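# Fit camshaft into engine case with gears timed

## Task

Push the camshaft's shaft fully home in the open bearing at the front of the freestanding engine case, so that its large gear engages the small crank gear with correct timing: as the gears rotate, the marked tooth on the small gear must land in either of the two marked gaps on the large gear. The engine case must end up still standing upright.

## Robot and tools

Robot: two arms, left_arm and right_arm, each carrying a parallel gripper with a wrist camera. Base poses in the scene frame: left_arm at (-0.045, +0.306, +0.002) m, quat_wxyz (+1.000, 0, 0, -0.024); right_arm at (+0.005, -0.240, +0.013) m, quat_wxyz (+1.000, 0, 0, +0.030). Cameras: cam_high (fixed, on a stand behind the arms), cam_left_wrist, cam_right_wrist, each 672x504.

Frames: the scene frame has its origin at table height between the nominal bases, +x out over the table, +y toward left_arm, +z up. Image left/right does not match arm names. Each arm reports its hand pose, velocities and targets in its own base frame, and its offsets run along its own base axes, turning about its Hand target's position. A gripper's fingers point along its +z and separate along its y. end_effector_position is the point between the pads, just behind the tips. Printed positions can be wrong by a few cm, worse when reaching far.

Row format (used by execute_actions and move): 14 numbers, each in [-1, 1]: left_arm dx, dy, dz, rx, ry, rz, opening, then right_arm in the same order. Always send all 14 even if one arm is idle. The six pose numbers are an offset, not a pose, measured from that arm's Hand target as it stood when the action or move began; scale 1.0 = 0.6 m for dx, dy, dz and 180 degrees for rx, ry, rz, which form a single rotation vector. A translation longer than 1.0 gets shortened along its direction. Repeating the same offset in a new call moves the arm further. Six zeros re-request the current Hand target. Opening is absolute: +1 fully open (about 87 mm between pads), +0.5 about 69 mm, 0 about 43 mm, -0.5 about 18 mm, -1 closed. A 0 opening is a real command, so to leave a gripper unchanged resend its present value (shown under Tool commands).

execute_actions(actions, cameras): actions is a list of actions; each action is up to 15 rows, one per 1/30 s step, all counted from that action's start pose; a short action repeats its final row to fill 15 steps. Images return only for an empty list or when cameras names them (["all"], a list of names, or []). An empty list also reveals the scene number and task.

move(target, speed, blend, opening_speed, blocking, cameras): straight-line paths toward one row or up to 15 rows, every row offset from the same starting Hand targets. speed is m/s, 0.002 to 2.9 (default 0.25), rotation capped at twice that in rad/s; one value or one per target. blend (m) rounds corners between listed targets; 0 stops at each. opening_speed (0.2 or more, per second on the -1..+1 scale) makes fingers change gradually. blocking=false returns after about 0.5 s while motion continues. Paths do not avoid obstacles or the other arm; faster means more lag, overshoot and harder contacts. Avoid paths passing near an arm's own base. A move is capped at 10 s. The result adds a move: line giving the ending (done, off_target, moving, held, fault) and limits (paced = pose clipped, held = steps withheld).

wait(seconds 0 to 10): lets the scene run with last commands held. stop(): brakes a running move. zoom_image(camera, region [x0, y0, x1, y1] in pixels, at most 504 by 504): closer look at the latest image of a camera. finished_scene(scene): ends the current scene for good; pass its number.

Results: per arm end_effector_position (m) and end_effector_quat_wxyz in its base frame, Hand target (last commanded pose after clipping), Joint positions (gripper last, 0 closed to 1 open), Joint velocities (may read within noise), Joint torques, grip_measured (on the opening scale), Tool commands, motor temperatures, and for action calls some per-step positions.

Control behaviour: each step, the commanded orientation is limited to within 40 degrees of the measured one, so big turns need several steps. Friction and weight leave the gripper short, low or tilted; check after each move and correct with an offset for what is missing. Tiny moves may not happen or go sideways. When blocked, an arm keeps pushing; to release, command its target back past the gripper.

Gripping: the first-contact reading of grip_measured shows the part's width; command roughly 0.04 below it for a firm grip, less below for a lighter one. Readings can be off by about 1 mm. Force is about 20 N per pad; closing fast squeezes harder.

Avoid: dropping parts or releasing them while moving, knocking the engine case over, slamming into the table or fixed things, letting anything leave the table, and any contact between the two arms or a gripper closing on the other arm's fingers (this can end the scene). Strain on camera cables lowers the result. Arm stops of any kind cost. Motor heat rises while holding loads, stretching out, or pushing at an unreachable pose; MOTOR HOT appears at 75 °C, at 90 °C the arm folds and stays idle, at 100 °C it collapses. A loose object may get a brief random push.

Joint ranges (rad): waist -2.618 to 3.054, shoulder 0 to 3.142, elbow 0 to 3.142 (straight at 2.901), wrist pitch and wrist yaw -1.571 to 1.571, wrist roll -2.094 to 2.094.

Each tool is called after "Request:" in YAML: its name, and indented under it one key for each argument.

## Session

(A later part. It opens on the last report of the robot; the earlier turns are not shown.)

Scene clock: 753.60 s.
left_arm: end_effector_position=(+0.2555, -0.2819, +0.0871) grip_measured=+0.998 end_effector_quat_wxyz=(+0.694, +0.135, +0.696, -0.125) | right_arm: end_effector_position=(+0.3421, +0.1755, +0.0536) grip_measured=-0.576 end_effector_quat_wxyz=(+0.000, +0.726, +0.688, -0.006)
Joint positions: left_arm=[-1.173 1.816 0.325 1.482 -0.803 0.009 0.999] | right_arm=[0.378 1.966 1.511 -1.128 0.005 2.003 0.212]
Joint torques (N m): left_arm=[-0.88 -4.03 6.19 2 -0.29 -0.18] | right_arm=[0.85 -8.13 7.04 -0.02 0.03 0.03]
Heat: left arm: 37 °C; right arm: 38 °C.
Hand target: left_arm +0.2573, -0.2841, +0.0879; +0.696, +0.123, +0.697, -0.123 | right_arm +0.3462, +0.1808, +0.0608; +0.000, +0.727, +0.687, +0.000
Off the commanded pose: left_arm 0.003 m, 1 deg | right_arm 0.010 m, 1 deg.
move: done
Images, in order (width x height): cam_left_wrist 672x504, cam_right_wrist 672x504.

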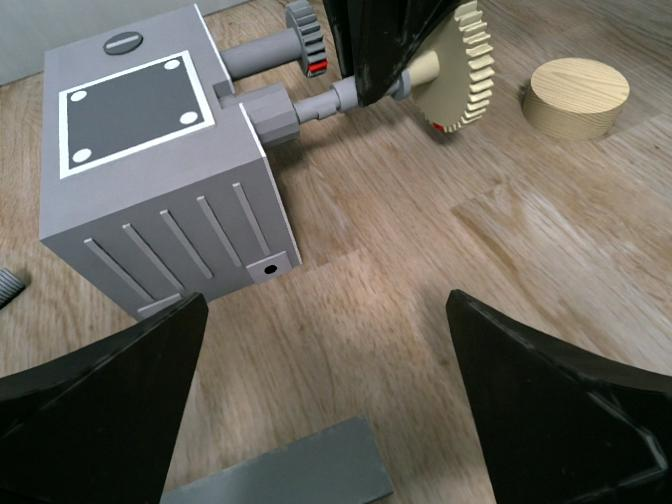

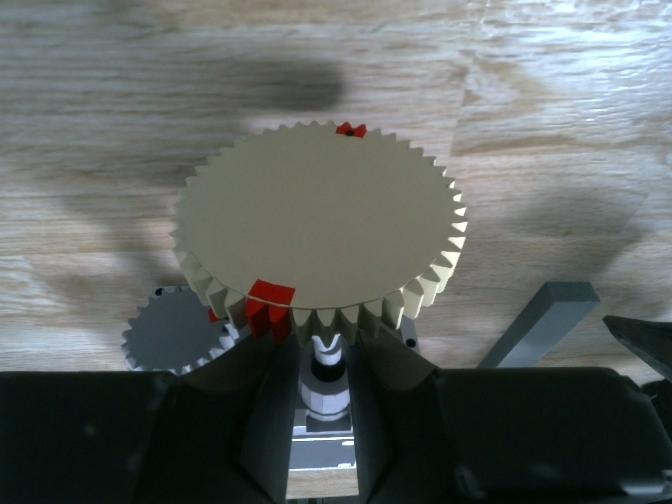

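Request:
move:
  target: [0,0,0,0,0,0,1,0.0,0.0333,0.0,0,0,0,-0.85]
  cameras: ["cam_left_wrist","cam_right_wrist"]
  speed: 0.03

Request:
zoom_image:
  camera: "cam_left_wrist"
  region: [230, 20, 480, 180]

Request:
zoom_image:
  camera: "cam_right_wrist"
  region: [260, 280, 420, 480]

Scene clock: 761.80 s.
left_arm: end_effector_position=(+0.2555, -0.2819, +0.0871) grip_measured=+0.998 end_effector_quat_wxyz=(+0.694, +0.135, +0.696, -0.125) | right_arm: end_effector_position=(+0.3395, +0.1823, +0.0515) grip_measured=-0.576 end_effector_quat_wxyz=(+0.013, +0.729, +0.684, -0.027)
Joint positions: left_arm=[-1.173 1.816 0.325 1.482 -0.803 0.009 0.999] | right_arm=[0.416 1.995 1.55 -1.168 0.041 2.052 0.212]
Joint torques (N m): left_arm=[-0.88 -4.04 6.19 2 -0.3 -0.17] | right_arm=[1.78 -8.36 7.27 0.17 -0.36 0.03]
Heat: left arm: 37 °C; right arm: 38 °C.
Hand target: left_arm +0.2573, -0.2841, +0.0879; +0.696, +0.123, +0.697, -0.123 | right_arm +0.3462, +0.2008, +0.0608; +0.000, +0.727, +0.687, +0.000
Off the commanded pose: left_arm 0.003 m, 1 deg | right_arm 0.022 m, 3 deg.
move: off_target (right_arm)
Images, in order (width x height): cam_left_wrist 672x504, cam_right_wrist 672x504.

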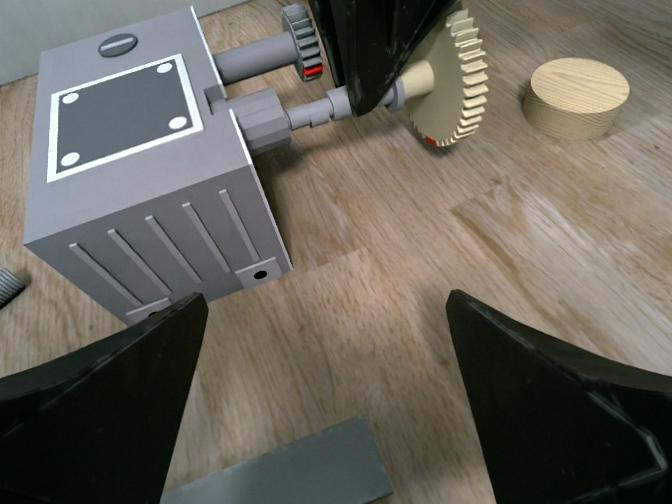

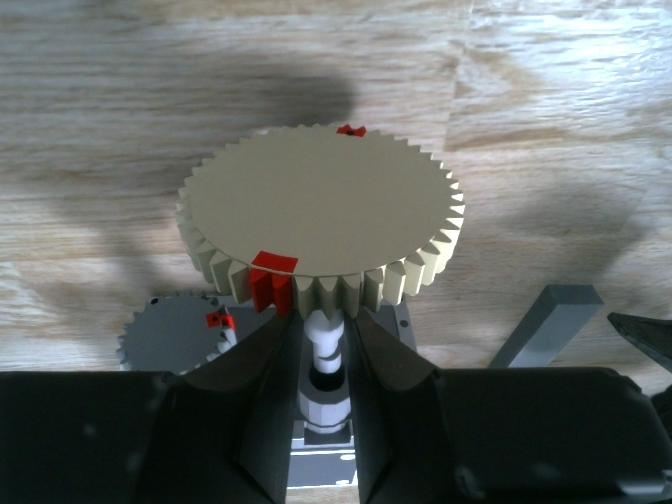

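Scaled by 2.016 from the camera's 672x504 image, which has a finer 960x720 frame.

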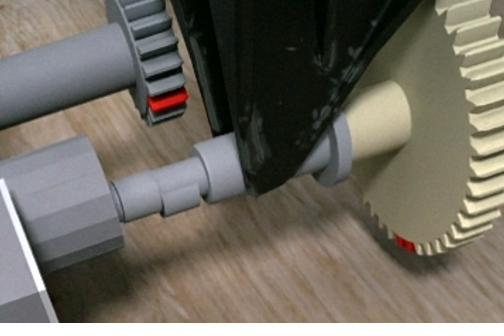

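Scaled by 2.520 from the camera's 672x504 image, which has a finer 960x720 frame.

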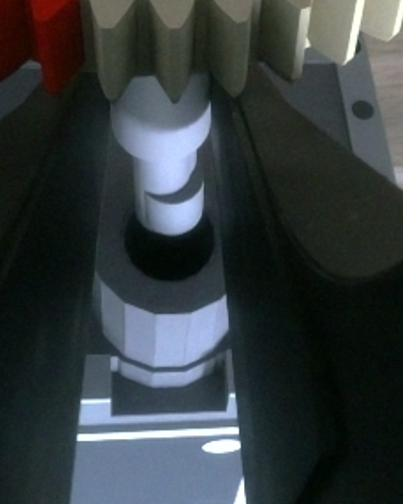

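Request:
move:
  target:
    - [0,0,0,0,0,0,1,0.0,-0.045,0.003,0,0,0,-0.85]
  cameras: ["cam_left_wrist","cam_right_wrist"]
  speed: 0.04

Request:
zoom_image:
  camera: "cam_left_wrist"
  region: [230, 20, 480, 180]

Request:
zoom_image:
  camera: "cam_right_wrist"
  region: [260, 280, 420, 480]

Scene clock: 800.17 s.
left_arm: end_effector_position=(+0.2555, -0.2819, +0.0871) grip_measured=+0.998 end_effector_quat_wxyz=(+0.694, +0.135, +0.696, -0.125) | right_arm: end_effector_position=(+0.3446, +0.1736, +0.0527) grip_measured=-0.576 end_effector_quat_wxyz=(-0.003, +0.727, +0.687, -0.018)
Joint positions: left_arm=[-1.173 1.816 0.325 1.482 -0.803 0.009 0.999] | right_arm=[0.372 1.995 1.55 -1.161 0.008 2 0.212]
Joint torques (N m): left_arm=[-0.88 -4.03 6.19 2 -0.3 -0.18] | right_arm=[-0.27 -11.92 3.59 0.2 -0.02 -0.08]
Heat: left arm: 38 °C; right arm: 38 °C.
Hand target: left_arm +0.2573, -0.2841, +0.0879; +0.696, +0.123, +0.697, -0.123 | right_arm +0.3463, +0.1737, +0.0626; +0.000, +0.727, +0.687, +0.000
Off the commanded pose: left_arm 0.003 m, 1 deg | right_arm 0.010 m, 2 deg.
move: done
Images, in order (width x height): cam_left_wrist 672x504, cam_right_wrist 672x504.

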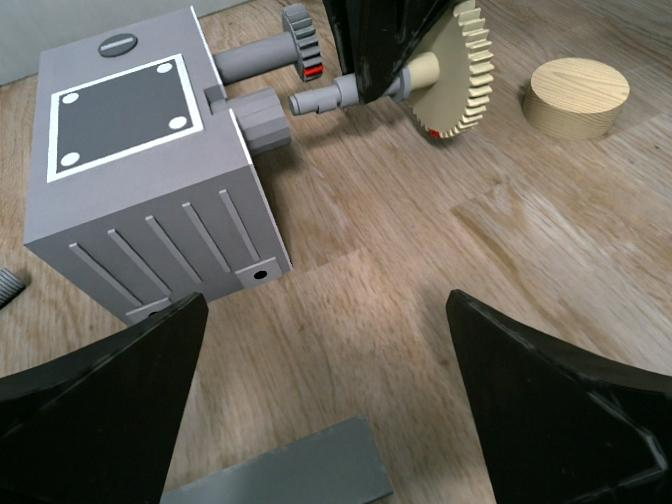

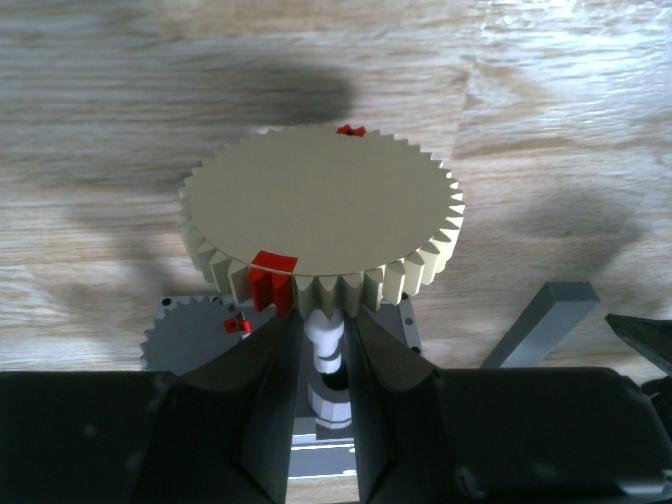

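Scaled by 2.016 from the camera's 672x504 image, which has a finer 960x720 frame.

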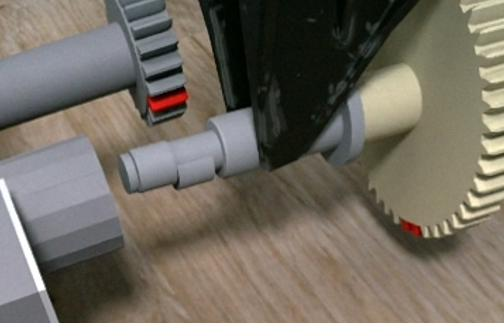

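Scaled by 2.520 from the camera's 672x504 image, which has a finer 960x720 frame.

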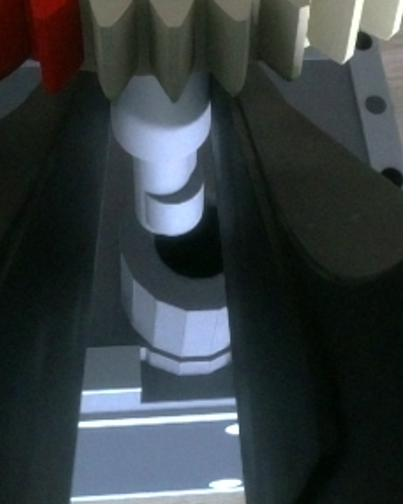

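Request:
move:
  target:
    - [0,0,0,0,0,0,1,-0.006,0,0.004,-0.028,0,0,-0.85]
  cameras: ["cam_left_wrist","cam_right_wrist","cam_high"]
  speed: 0.04

Request:
zoom_image:
  camera: "cam_left_wrist"
  region: [230, 20, 480, 180]

Request:
zoom_image:
  camera: "cam_right_wrist"
  region: [260, 280, 420, 480]

Request:
zoom_image:
  camera: "cam_high"
  region: [230, 210, 330, 280]

Scene clock: 833.97 s.
left_arm: end_effector_position=(+0.2555, -0.2819, +0.0871) grip_measured=+0.998 end_effector_quat_wxyz=(+0.694, +0.135, +0.696, -0.125) | right_arm: end_effector_position=(+0.3380, +0.1713, +0.0506) grip_measured=-0.576 end_effector_quat_wxyz=(+0.021, +0.725, +0.687, -0.041)
Joint positions: left_arm=[-1.173 1.816 0.325 1.482 -0.803 0.009 0.999] | right_arm=[0.402 1.995 1.55 -1.189 0.069 2.03 0.212]
Joint torques (N m): left_arm=[-0.9 -4.04 6.19 2 -0.3 -0.18] | right_arm=[0.83 -10.52 6.74 -0.13 0.26 0.03]
Heat: left arm: 39 °C; right arm: 37 °C.
Hand target: left_arm +0.2573, -0.2841, +0.0879; +0.696, +0.123, +0.697, -0.123 | right_arm +0.3427, +0.1737, +0.0650; +0.032, +0.726, +0.686, -0.030
Off the commanded pose: left_arm 0.003 m, 1 deg | right_arm 0.015 m, 2 deg.
move: off_target (right_arm)

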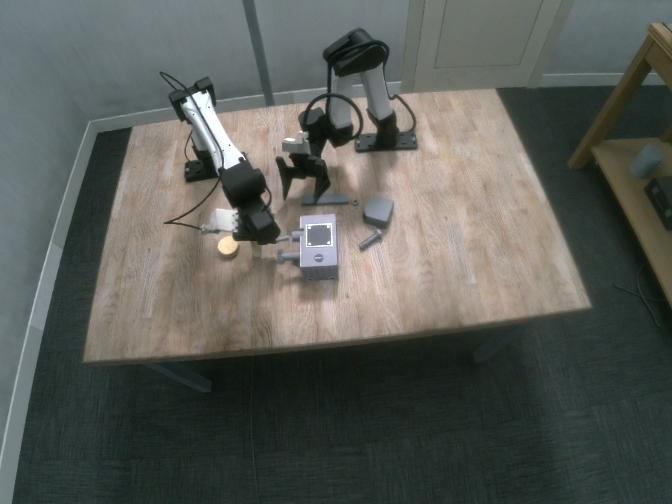

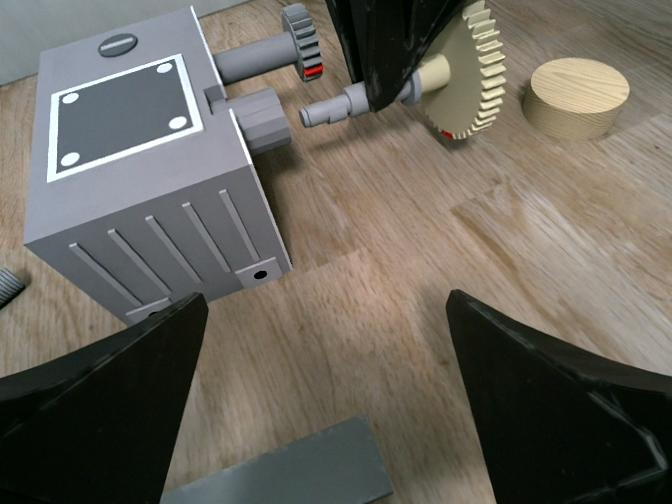

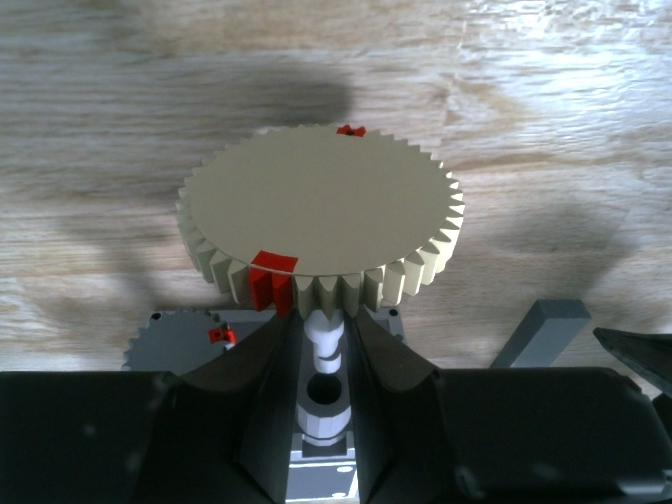

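Scaled by 2.016 from the camera's 672x504 image, which has a finer 960x720 frame.

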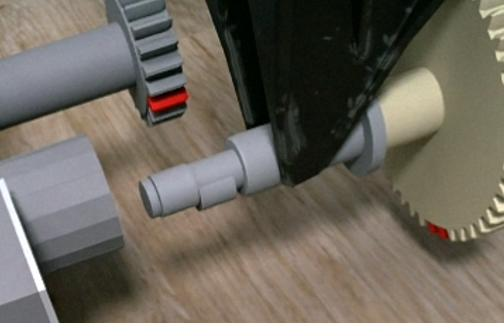

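Scaled by 2.520 from the camera's 672x504 image, which has a finer 960x720 frame.

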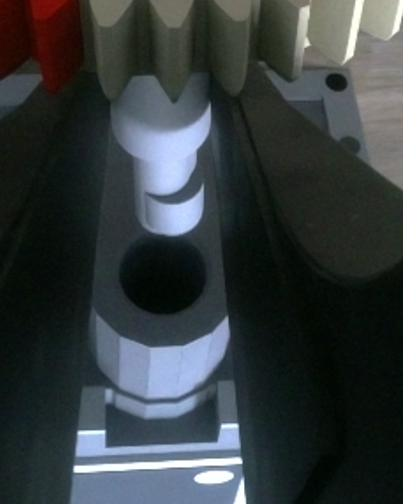

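Scaled by 5.040 from the camera's 672x504 image, which has a finer 960x720 frame.

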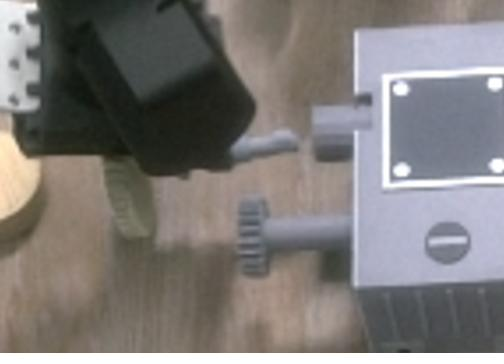

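Request:
move:
  target:
    - [0,0,0,0,0,0,1,0.003,0,0.009,0,0,0,-0.85]
  cameras: ["cam_left_wrist","cam_right_wrist"]
  speed: 0.04

Request:
zoom_image:
  camera: "cam_left_wrist"
  region: [230, 20, 480, 180]

Request:
zoom_image:
  camera: "cam_right_wrist"
  region: [260, 280, 420, 480]

Scene clock: 850.90 s.
left_arm: end_effector_position=(+0.2555, -0.2819, +0.0871) grip_measured=+0.998 end_effector_quat_wxyz=(+0.694, +0.135, +0.696, -0.125) | right_arm: end_effector_position=(+0.3396, +0.1718, +0.0568) grip_measured=-0.576 end_effector_quat_wxyz=(+0.022, +0.725, +0.687, -0.041)
Joint positions: left_arm=[-1.173 1.816 0.325 1.482 -0.803 0.009 0.999] | right_arm=[0.402 1.995 1.575 -1.212 0.07 2.03 0.212]
Joint torques (N m): left_arm=[-0.88 -4.04 6.19 2 -0.3 -0.18] | right_arm=[0.66 -10.21 6.89 -0.16 0.26 0.01]
Heat: left arm: 39 °C; right arm: 38 °C.
Hand target: left_arm +0.2573, -0.2841, +0.0879; +0.696, +0.123, +0.697, -0.123 | right_arm +0.3445, +0.1737, +0.0704; +0.032, +0.726, +0.686, -0.030
Off the commanded pose: left_arm 0.003 m, 1 deg | right_arm 0.015 m, 2 deg.
move: off_target (right_arm)
Images, in order (width x height): cam_left_wrist 672x504, cam_right_wrist 672x504.

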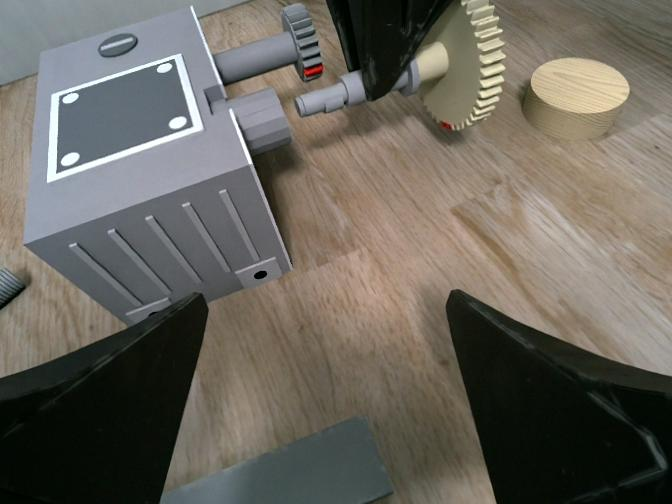

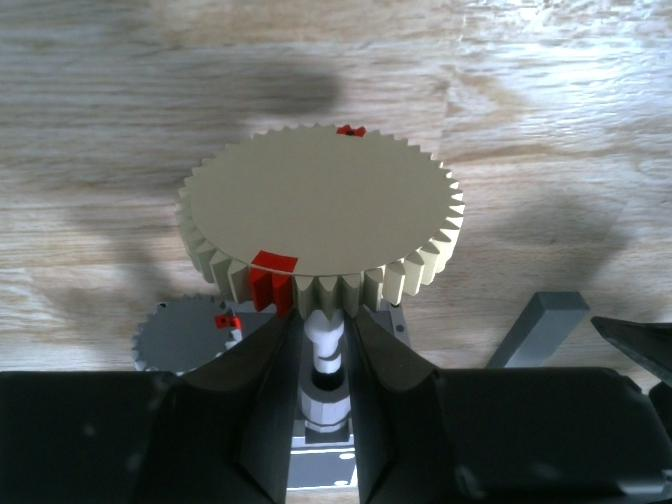

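Scaled by 2.016 from the camera's 672x504 image, which has a finer 960x720 frame.

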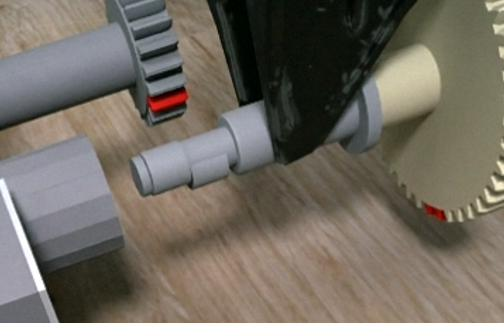

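Scaled by 2.520 from the camera's 672x504 image, which has a finer 960x720 frame.

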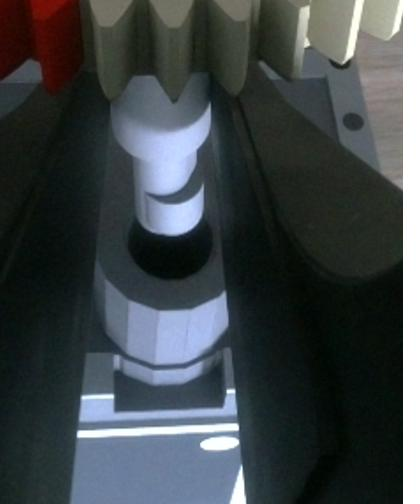

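Request:
move:
  target:
    - [0,0,0,0,0,0,1,0.000,0.023,0.0,0,0,0,-0.85]
  cameras: ["cam_left_wrist","cam_right_wrist"]
  speed: 0.03

Request:
zoom_image:
  camera: "cam_left_wrist"
  region: [230, 20, 480, 180]

Request:
zoom_image:
  camera: "cam_right_wrist"
  region: [260, 280, 420, 480]

Scene clock: 862.37 s.
left_arm: end_effector_position=(+0.2555, -0.2819, +0.0871) grip_measured=+0.998 end_effector_quat_wxyz=(+0.694, +0.135, +0.696, -0.125) | right_arm: end_effector_position=(+0.3401, +0.1814, +0.0643) grip_measured=-0.576 end_effector_quat_wxyz=(+0.029, +0.726, +0.686, -0.037)
Joint positions: left_arm=[-1.173 1.816 0.325 1.482 -0.803 0.009 0.999] | right_arm=[0.431 1.995 1.606 -1.233 0.079 2.061 0.212]
Joint torques (N m): left_arm=[-0.87 -4.03 6.19 2 -0.3 -0.18] | right_arm=[1.16 -8.09 7.1 -0.07 0.13 0.03]
Heat: left arm: 40 °C; right arm: 38 °C.
Hand target: left_arm +0.2573, -0.2841, +0.0879; +0.696, +0.123, +0.697, -0.123 | right_arm +0.3445, +0.1875, +0.0705; +0.032, +0.726, +0.686, -0.030
Off the commanded pose: left_arm 0.003 m, 1 deg | right_arm 0.010 m, 1 deg.
move: done
Images, in order (width x height): cam_left_wrist 672x504, cam_right_wrist 672x504.

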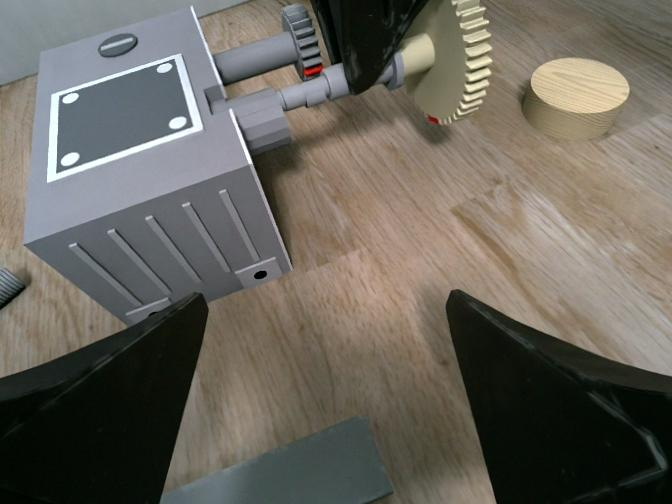

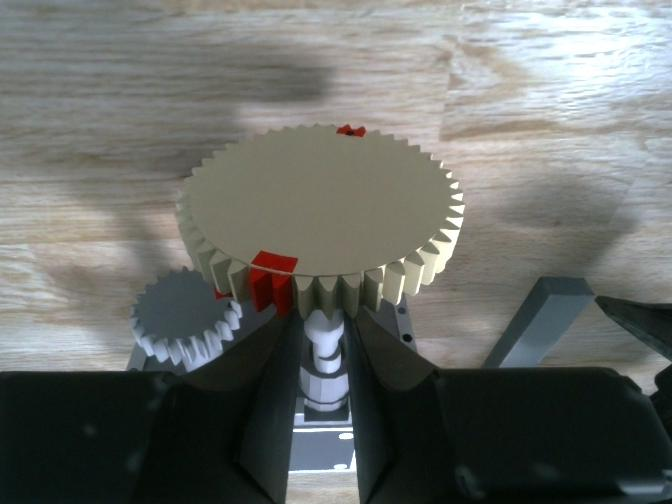

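Scaled by 2.016 from the camera's 672x504 image, which has a finer 960x720 frame.

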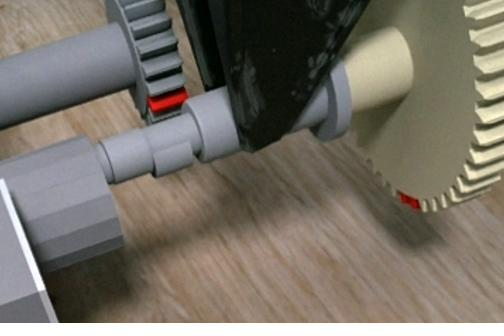

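Scaled by 2.520 from the camera's 672x504 image, which has a finer 960x720 frame.

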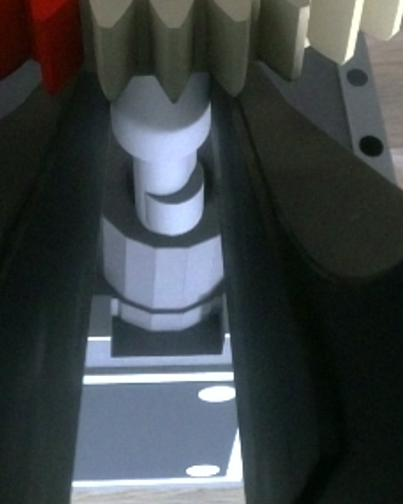

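Request:
move:
  target:
    - [0,0,0,0,0,0,1,0.000,-0.012,0.0,0,0,0,-0.85]
    - [0,0,0,0,0,0,1,0.000,-0.012,-0.010,0,0,0,-0.85]
  cameras: ["cam_left_wrist","cam_right_wrist"]
  speed: 0.04

Request:
zoom_image:
  camera: "cam_left_wrist"
  region: [230, 20, 480, 180]

Scene clock: 870.57 s.
left_arm: end_effector_position=(+0.2555, -0.2819, +0.0871) grip_measured=+0.998 end_effector_quat_wxyz=(+0.694, +0.135, +0.696, -0.125) | right_arm: end_effector_position=(+0.3401, +0.1814, +0.0643) grip_measured=-0.576 end_effector_quat_wxyz=(+0.029, +0.726, +0.687, -0.037)
Joint positions: left_arm=[-1.173 1.816 0.325 1.482 -0.803 0.009 0.999] | right_arm=[0.431 1.995 1.606 -1.233 0.079 2.059 0.212]
Joint torques (N m): left_arm=[-0.88 -4.04 6.19 2 -0.3 -0.17] | right_arm=[-0.43 -8.8 4.45 0.19 0.15 -0.1]
Heat: left arm: 40 °C; right arm: 38 °C.
Hand target: left_arm +0.2573, -0.2841, +0.0879; +0.696, +0.123, +0.697, -0.123 | right_arm +0.3445, +0.1803, +0.0644; +0.032, +0.726, +0.686, -0.030
Off the commanded pose: left_arm 0.003 m, 1 deg | right_arm 0.005 m, 1 deg.
move: done
Images, in order (width x height): cam_left_wrist 672x504, cam_right_wrist 672x504.

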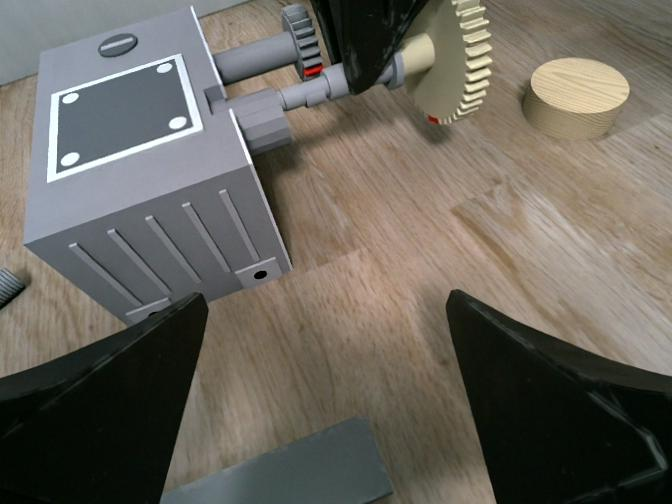

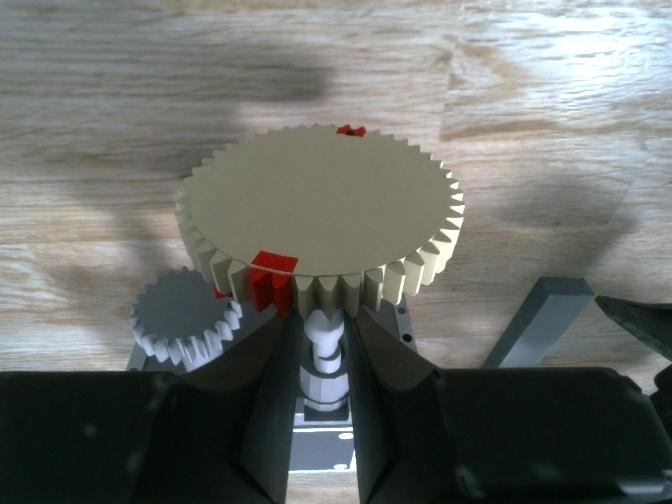

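Scaled by 2.016 from the camera's 672x504 image, which has a finer 960x720 frame.

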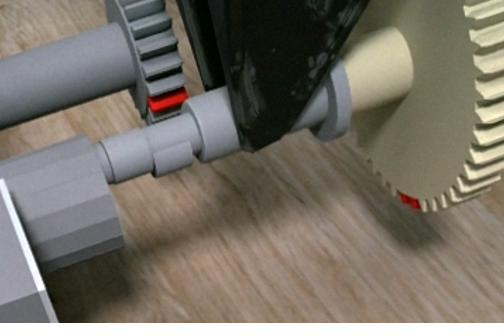

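Request:
move:
  target:
    - [0,0,0,0,0,0,1,0.000,-0.035,0.02,0,0,0,-0.85]
    - [0,0,0,0,0,0,1,-0.003,-0.015,0.03,0,0,0,-0.85]
    - [0,0,0,0,0,0,1,-0.006,-0.015,-0.0157,0,0,0,-0.85]
  cameras: ["cam_left_wrist","cam_right_wrist"]
  speed: 0.06

Request:
zoom_image:
  camera: "cam_left_wrist"
  region: [230, 20, 480, 180]

Request:
zoom_image:
  camera: "cam_right_wrist"
  region: [260, 280, 420, 480]

Scene clock: 883.77 s.
left_arm: end_effector_position=(+0.2555, -0.2819, +0.0871) grip_measured=+0.998 end_effector_quat_wxyz=(+0.694, +0.135, +0.696, -0.125) | right_arm: end_effector_position=(+0.3397, +0.1687, +0.0494) grip_measured=-0.576 end_effector_quat_wxyz=(+0.026, +0.725, +0.687, -0.042)
Joint positions: left_arm=[-1.173 1.816 0.325 1.482 -0.803 0.009 0.999] | right_arm=[0.399 1.995 1.546 -1.182 0.079 2.026 0.212]
Joint torques (N m): left_arm=[-0.88 -4.04 6.2 2 -0.3 -0.18] | right_arm=[0.79 -10.67 3.86 0.17 0.14 0.03]
Heat: left arm: 40 °C; right arm: 37 °C.
Hand target: left_arm +0.2573, -0.2841, +0.0879; +0.696, +0.123, +0.697, -0.123 | right_arm +0.3408, +0.1713, +0.0550; +0.032, +0.726, +0.686, -0.030
Off the commanded pose: left_arm 0.003 m, 1 deg | right_arm 0.006 m, 2 deg.
move: done
Images, in order (width x height): cam_left_wrist 672x504, cam_right_wrist 672x504.

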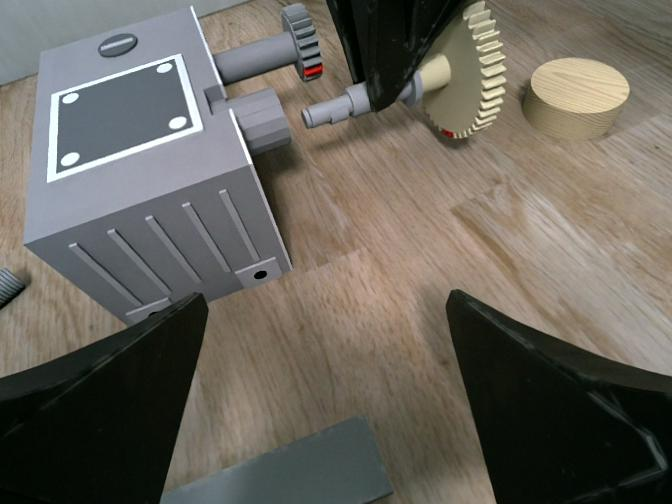

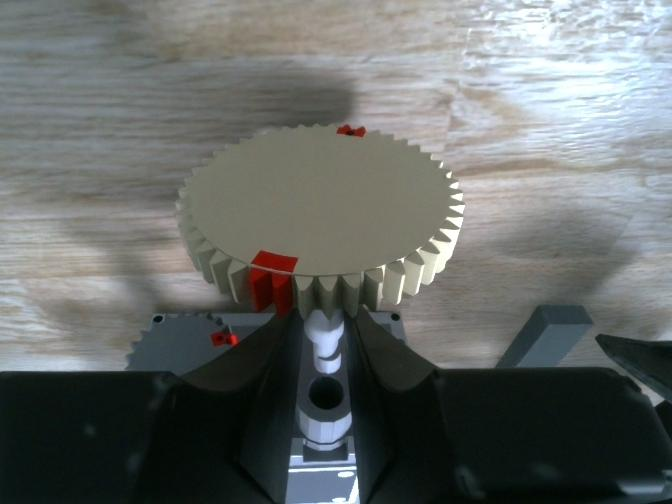

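Scaled by 2.016 from the camera's 672x504 image, which has a finer 960x720 frame.

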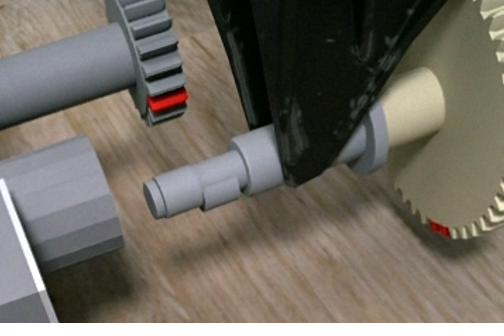

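Scaled by 2.520 from the camera's 672x504 image, which has a finer 960x720 frame.

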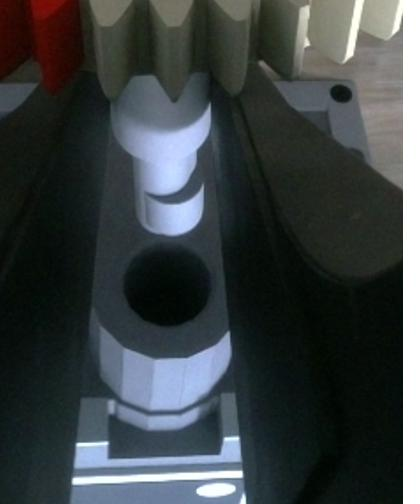

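Request:
move:
  target:
    - [0,0,0,0,0,0,1,0.005,-0.01,0.013,0,0,0,-0.85]
    - [0,0,0,0,0,0,1,0.005,0.0087,0.013,0,0,0,-0.85]
  cameras: ["cam_left_wrist","cam_right_wrist"]
  speed: 0.04

Request:
zoom_image:
  camera: "cam_left_wrist"
  region: [230, 20, 480, 180]

Request:
zoom_image:
  camera: "cam_right_wrist"
  region: [260, 280, 420, 480]

Scene clock: 895.17 s.
left_arm: end_effector_position=(+0.2555, -0.2819, +0.0871) grip_measured=+0.998 end_effector_quat_wxyz=(+0.694, +0.135, +0.696, -0.125) | right_arm: end_effector_position=(+0.3398, +0.1728, +0.0514) grip_measured=-0.576 end_effector_quat_wxyz=(+0.028, +0.725, +0.687, -0.039)
Joint positions: left_arm=[-1.173 1.816 0.325 1.482 -0.803 0.009 0.999] | right_arm=[0.409 1.995 1.554 -1.186 0.079 2.035 0.212]
Joint torques (N m): left_arm=[-0.88 -4.03 6.19 2 -0.3 -0.18] | right_arm=[0.72 -9.58 6.87 -0.12 0.14 0.03]
Heat: left arm: 40 °C; right arm: 38 °C.
Hand target: left_arm +0.2573, -0.2841, +0.0879; +0.696, +0.123, +0.697, -0.123 | right_arm +0.3438, +0.1765, +0.0628; +0.032, +0.726, +0.686, -0.030
Off the commanded pose: left_arm 0.003 m, 1 deg | right_arm 0.013 m, 1 deg.
move: off_target (right_arm)
Images, in order (width x height): cam_left_wrist 672x504, cam_right_wrist 672x504.

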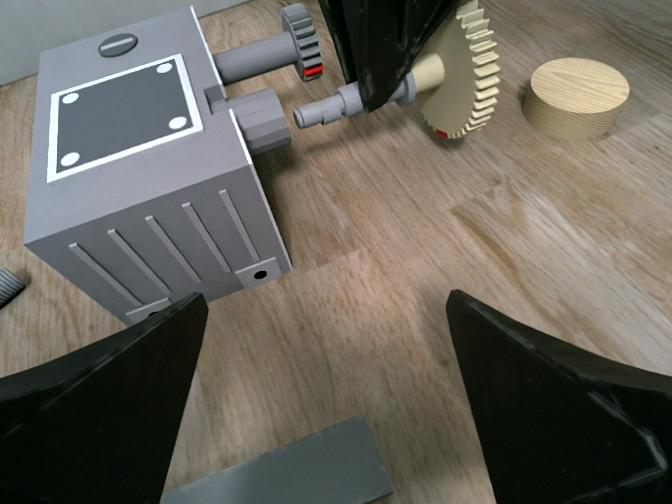

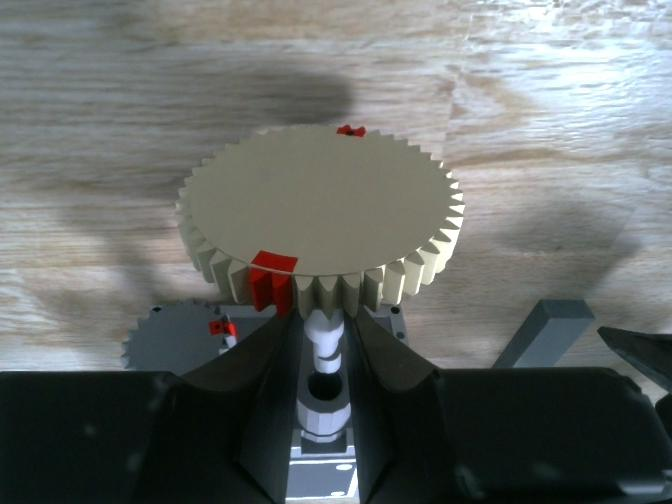

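Scaled by 2.016 from the camera's 672x504 image, which has a finer 960x720 frame.

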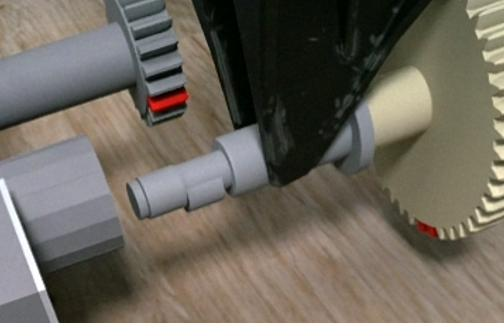

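Scaled by 2.520 from the camera's 672x504 image, which has a finer 960x720 frame.

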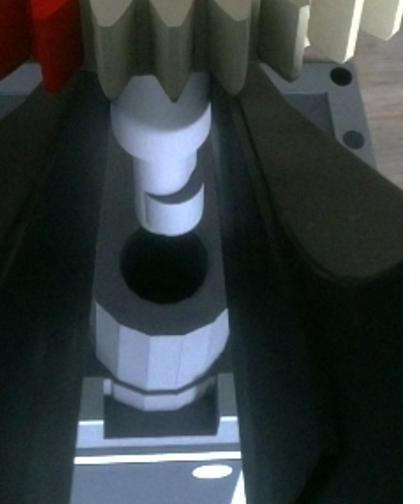

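Request:
move:
  target:
    - [0,0,0,0,0,0,1,0.002,-0.02,0.006,0,0,0,-0.85]
    - [0,0,0,0,0,0,1,0.002,-0.0,0.006,0,0,0,-0.85]
  cameras: []
  speed: 0.08

Scene clock: 901.53 s.
left_arm: end_effector_position=(+0.2555, -0.2819, +0.0871) grip_measured=+0.998 end_effector_quat_wxyz=(+0.694, +0.135, +0.696, -0.125) | right_arm: end_effector_position=(+0.3412, +0.1734, +0.0559) grip_measured=-0.576 end_effector_quat_wxyz=(+0.028, +0.724, +0.688, -0.038)
Joint positions: left_arm=[-1.173 1.816 0.325 1.482 -0.803 0.009 0.999] | right_arm=[0.409 1.995 1.572 -1.201 0.079 2.034 0.212]
Joint torques (N m): left_arm=[-0.88 -4.03 6.19 2 -0.3 -0.18] | right_arm=[0.55 -9.4 6.87 -0.12 0.15 0.02]
Heat: left arm: 40 °C; right arm: 38 °C.
Hand target: left_arm +0.2573, -0.2841, +0.0879; +0.696, +0.123, +0.697, -0.123 | right_arm +0.3451, +0.1765, +0.0664; +0.032, +0.726, +0.686, -0.030
Off the commanded pose: left_arm 0.003 m, 1 deg | right_arm 0.012 m, 1 deg.
move: off_target (right_arm)
No camera images: "cameras" was empty.

Request:
move:
  target:
    - [0,0,0,0,0,0,1,-0.001,0.02,-0.006,0,0,0,-0.85]
  cameras: ["cam_left_wrist","cam_right_wrist"]
  speed: 0.04

Request:
zoom_image:
  camera: "cam_left_wrist"
  region: [230, 20, 480, 180]

Request:
zoom_image:
  camera: "cam_right_wrist"
  region: [260, 280, 420, 480]

Scene clock: 912.60 s.
left_arm: end_effector_position=(+0.2555, -0.2819, +0.0871) grip_measured=+0.998 end_effector_quat_wxyz=(+0.694, +0.135, +0.696, -0.125) | right_arm: end_effector_position=(+0.3404, +0.1842, +0.0559) grip_measured=-0.576 end_effector_quat_wxyz=(+0.030, +0.725, +0.687, -0.036)
Joint positions: left_arm=[-1.173 1.816 0.325 1.482 -0.803 0.009 0.999] | right_arm=[0.437 2.004 1.586 -1.202 0.079 2.064 0.212]
Joint torques (N m): left_arm=[-0.88 -4.04 6.19 2 -0.3 -0.18] | right_arm=[0.77 -8.46 6.95 -0.09 0.13 0.03]
Heat: left arm: 41 °C; right arm: 38 °C.
Hand target: left_arm +0.2573, -0.2841, +0.0879; +0.696, +0.123, +0.697, -0.123 | right_arm +0.3444, +0.1885, +0.0627; +0.032, +0.726, +0.686, -0.030
Off the commanded pose: left_arm 0.003 m, 1 deg | right_arm 0.009 m, 1 deg.
move: done
Images, in order (width x height): cam_left_wrist 672x504, cam_right_wrist 672x504.

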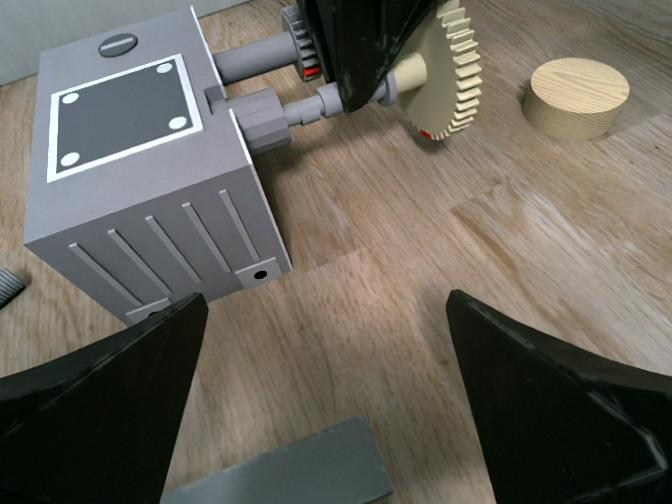

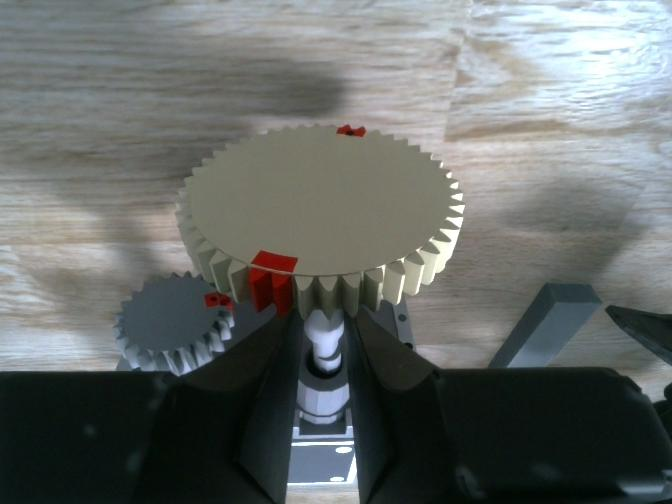

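Scaled by 2.016 from the camera's 672x504 image, which has a finer 960x720 frame.

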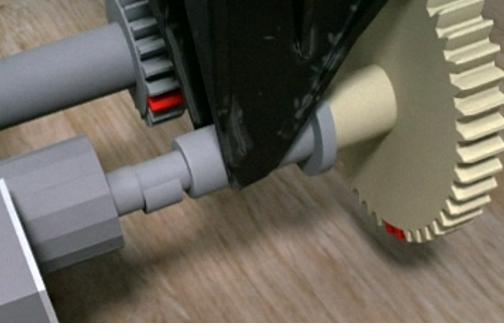

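Scaled by 2.520 from the camera's 672x504 image, which has a finer 960x720 frame.

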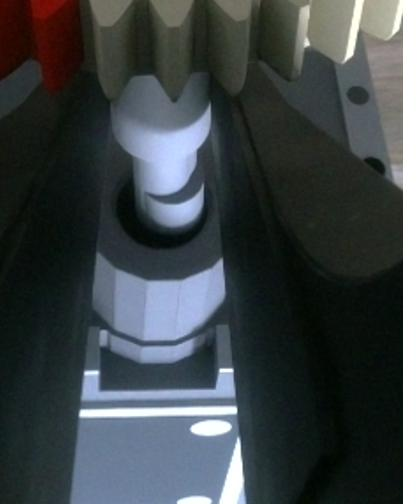

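Request:
move:
  target:
    - [0,0,0,0,0,0,1,0.004,0.02,0,0,0,0,-0.85]
  cameras: ["cam_left_wrist","cam_right_wrist"]
  speed: 0.03

Request:
zoom_image:
  camera: "cam_left_wrist"
  region: [230, 20, 480, 180]

Request:
zoom_image:
  camera: "cam_right_wrist"
  region: [260, 280, 420, 480]

Scene clock: 920.83 s.
left_arm: end_effector_position=(+0.2555, -0.2819, +0.0871) grip_measured=+0.998 end_effector_quat_wxyz=(+0.694, +0.135, +0.696, -0.125) | right_arm: end_effector_position=(+0.3429, +0.1942, +0.0556) grip_measured=-0.576 end_effector_quat_wxyz=(+0.029, +0.720, +0.692, -0.037)
Joint positions: left_arm=[-1.173 1.816 0.325 1.482 -0.803 0.009 0.999] | right_arm=[0.457 2.034 1.628 -1.218 0.077 2.07 0.212]
Joint torques (N m): left_arm=[-0.88 -4.05 6.17 2 -0.3 -0.18] | right_arm=[0.88 -8.62 7.02 -0.07 0.06 0.02]
Heat: left arm: 41 °C; right arm: 39 °C.
Hand target: left_arm +0.2573, -0.2841, +0.0879; +0.696, +0.123, +0.697, -0.123 | right_arm +0.3467, +0.2005, +0.0627; +0.032, +0.726, +0.686, -0.030
Off the commanded pose: left_arm 0.003 m, 1 deg | right_arm 0.010 m, 1 deg.
joint sent to its limit (right arm) — joint 6 (wrist roll), upper limit. The joint targets still meet the commanded pose.
move: done
Images, in order (width x height): cam_left_wrist 672x504, cam_right_wrist 672x504.

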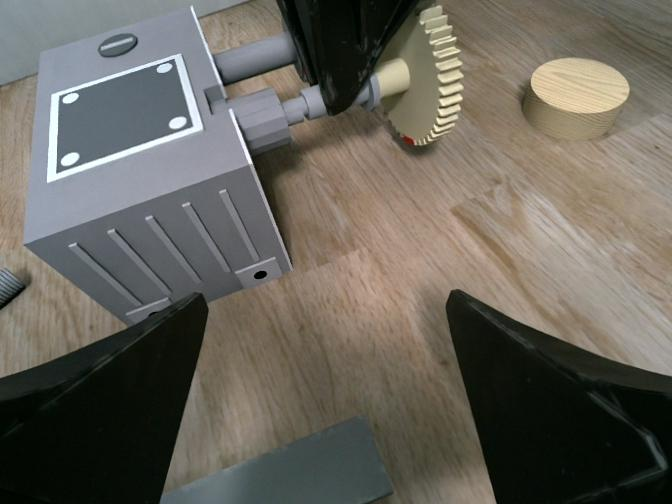

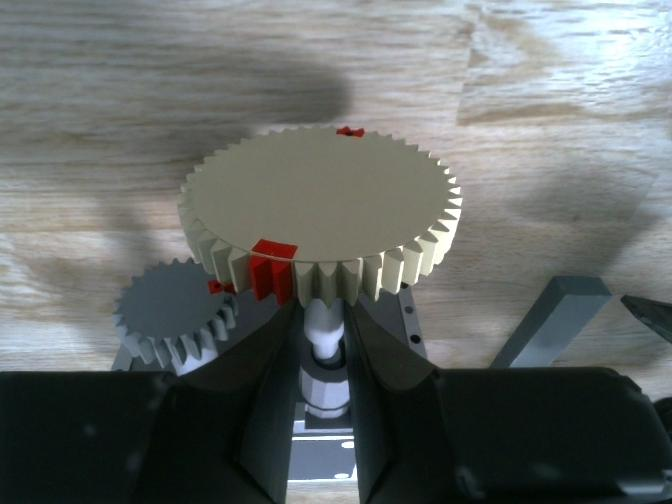

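Scaled by 2.016 from the camera's 672x504 image, which has a finer 960x720 frame.

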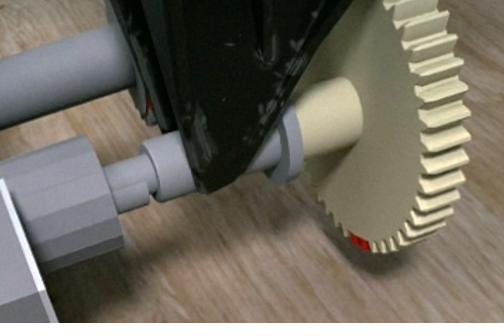

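Scaled by 2.520 from the camera's 672x504 image, which has a finer 960x720 frame.

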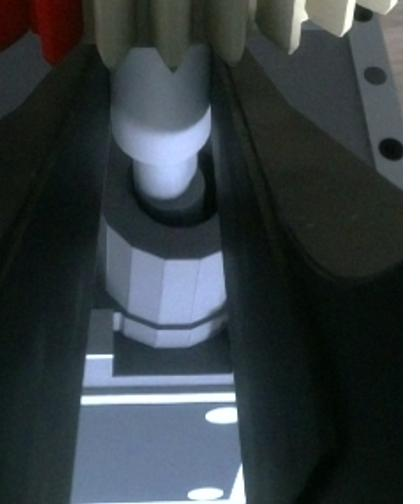

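Request:
move:
  target:
    - [0,0,0,0,0,0,1,-0.001,0.02,0,0,0,0,-0.85]
  cameras: ["cam_left_wrist","cam_right_wrist"]
  speed: 0.03

Request:
zoom_image:
  camera: "cam_left_wrist"
  region: [230, 20, 480, 180]

Request:
zoom_image:
  camera: "cam_right_wrist"
  region: [260, 280, 420, 480]

Scene clock: 949.83 s.
left_arm: end_effector_position=(+0.2555, -0.2819, +0.0871) grip_measured=+0.998 end_effector_quat_wxyz=(+0.694, +0.135, +0.696, -0.125) | right_arm: end_effector_position=(+0.3419, +0.1955, +0.0550) grip_measured=-0.576 end_effector_quat_wxyz=(+0.032, +0.717, +0.695, -0.048)
Joint positions: left_arm=[-1.173 1.816 0.325 1.482 -0.803 0.009 0.999] | right_arm=[0.467 2.053 1.656 -1.246 0.091 2.072 0.212]
Joint torques (N m): left_arm=[-0.88 -4.03 6.19 2 -0.3 -0.18] | right_arm=[1.96 -8.73 7.17 0.08 -0.21 0]
Motor temperatures (°C): left_arm=[23 31 34 41 26 25 24] | right_arm=[25 37 38 28 27 26 30]
Heat: left arm: 41 °C; right arm: 38 °C.
Hand target: left_arm +0.2573, -0.2841, +0.0879; +0.696, +0.123, +0.697, -0.123 | right_arm +0.3463, +0.2126, +0.0627; +0.032, +0.726, +0.686, -0.030
Off the commanded pose: left_arm 0.003 m, 1 deg | right_arm 0.019 m, 3 deg.
joint sent to its limit (right arm) — joint 6 (wrist roll), upper limit. The joint targets still meet the commanded pose.
move: off_target (right_arm)
Images, in order (width x height): cam_left_wrist 672x504, cam_right_wrist 672x504.

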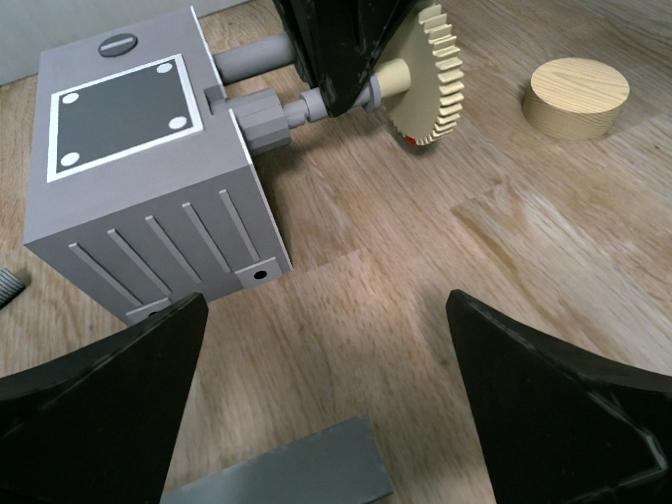

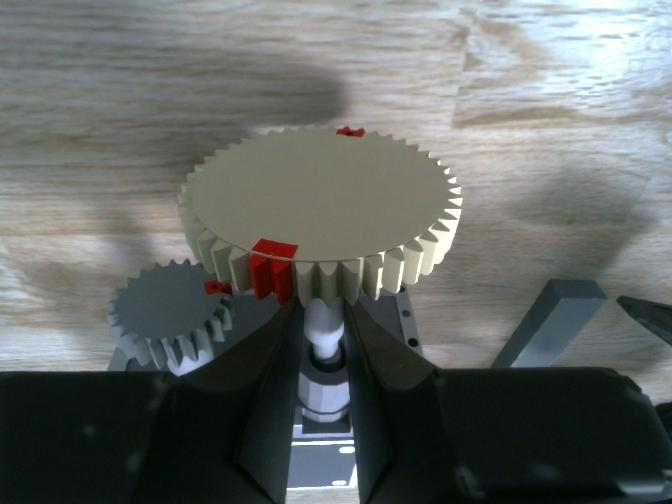

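Scaled by 2.016 from the camera's 672x504 image, which has a finer 960x720 frame.

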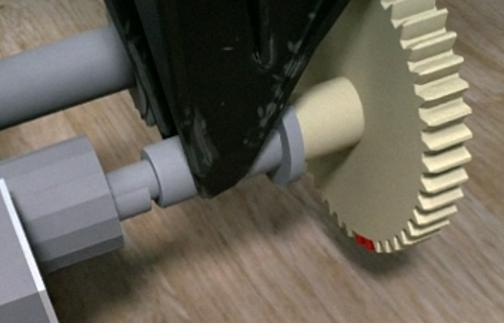

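Scaled by 2.520 from the camera's 672x504 image, which has a finer 960x720 frame.

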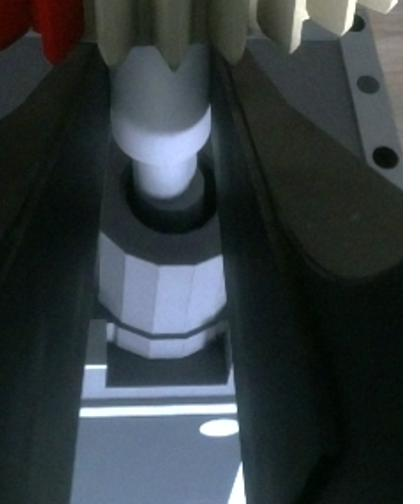

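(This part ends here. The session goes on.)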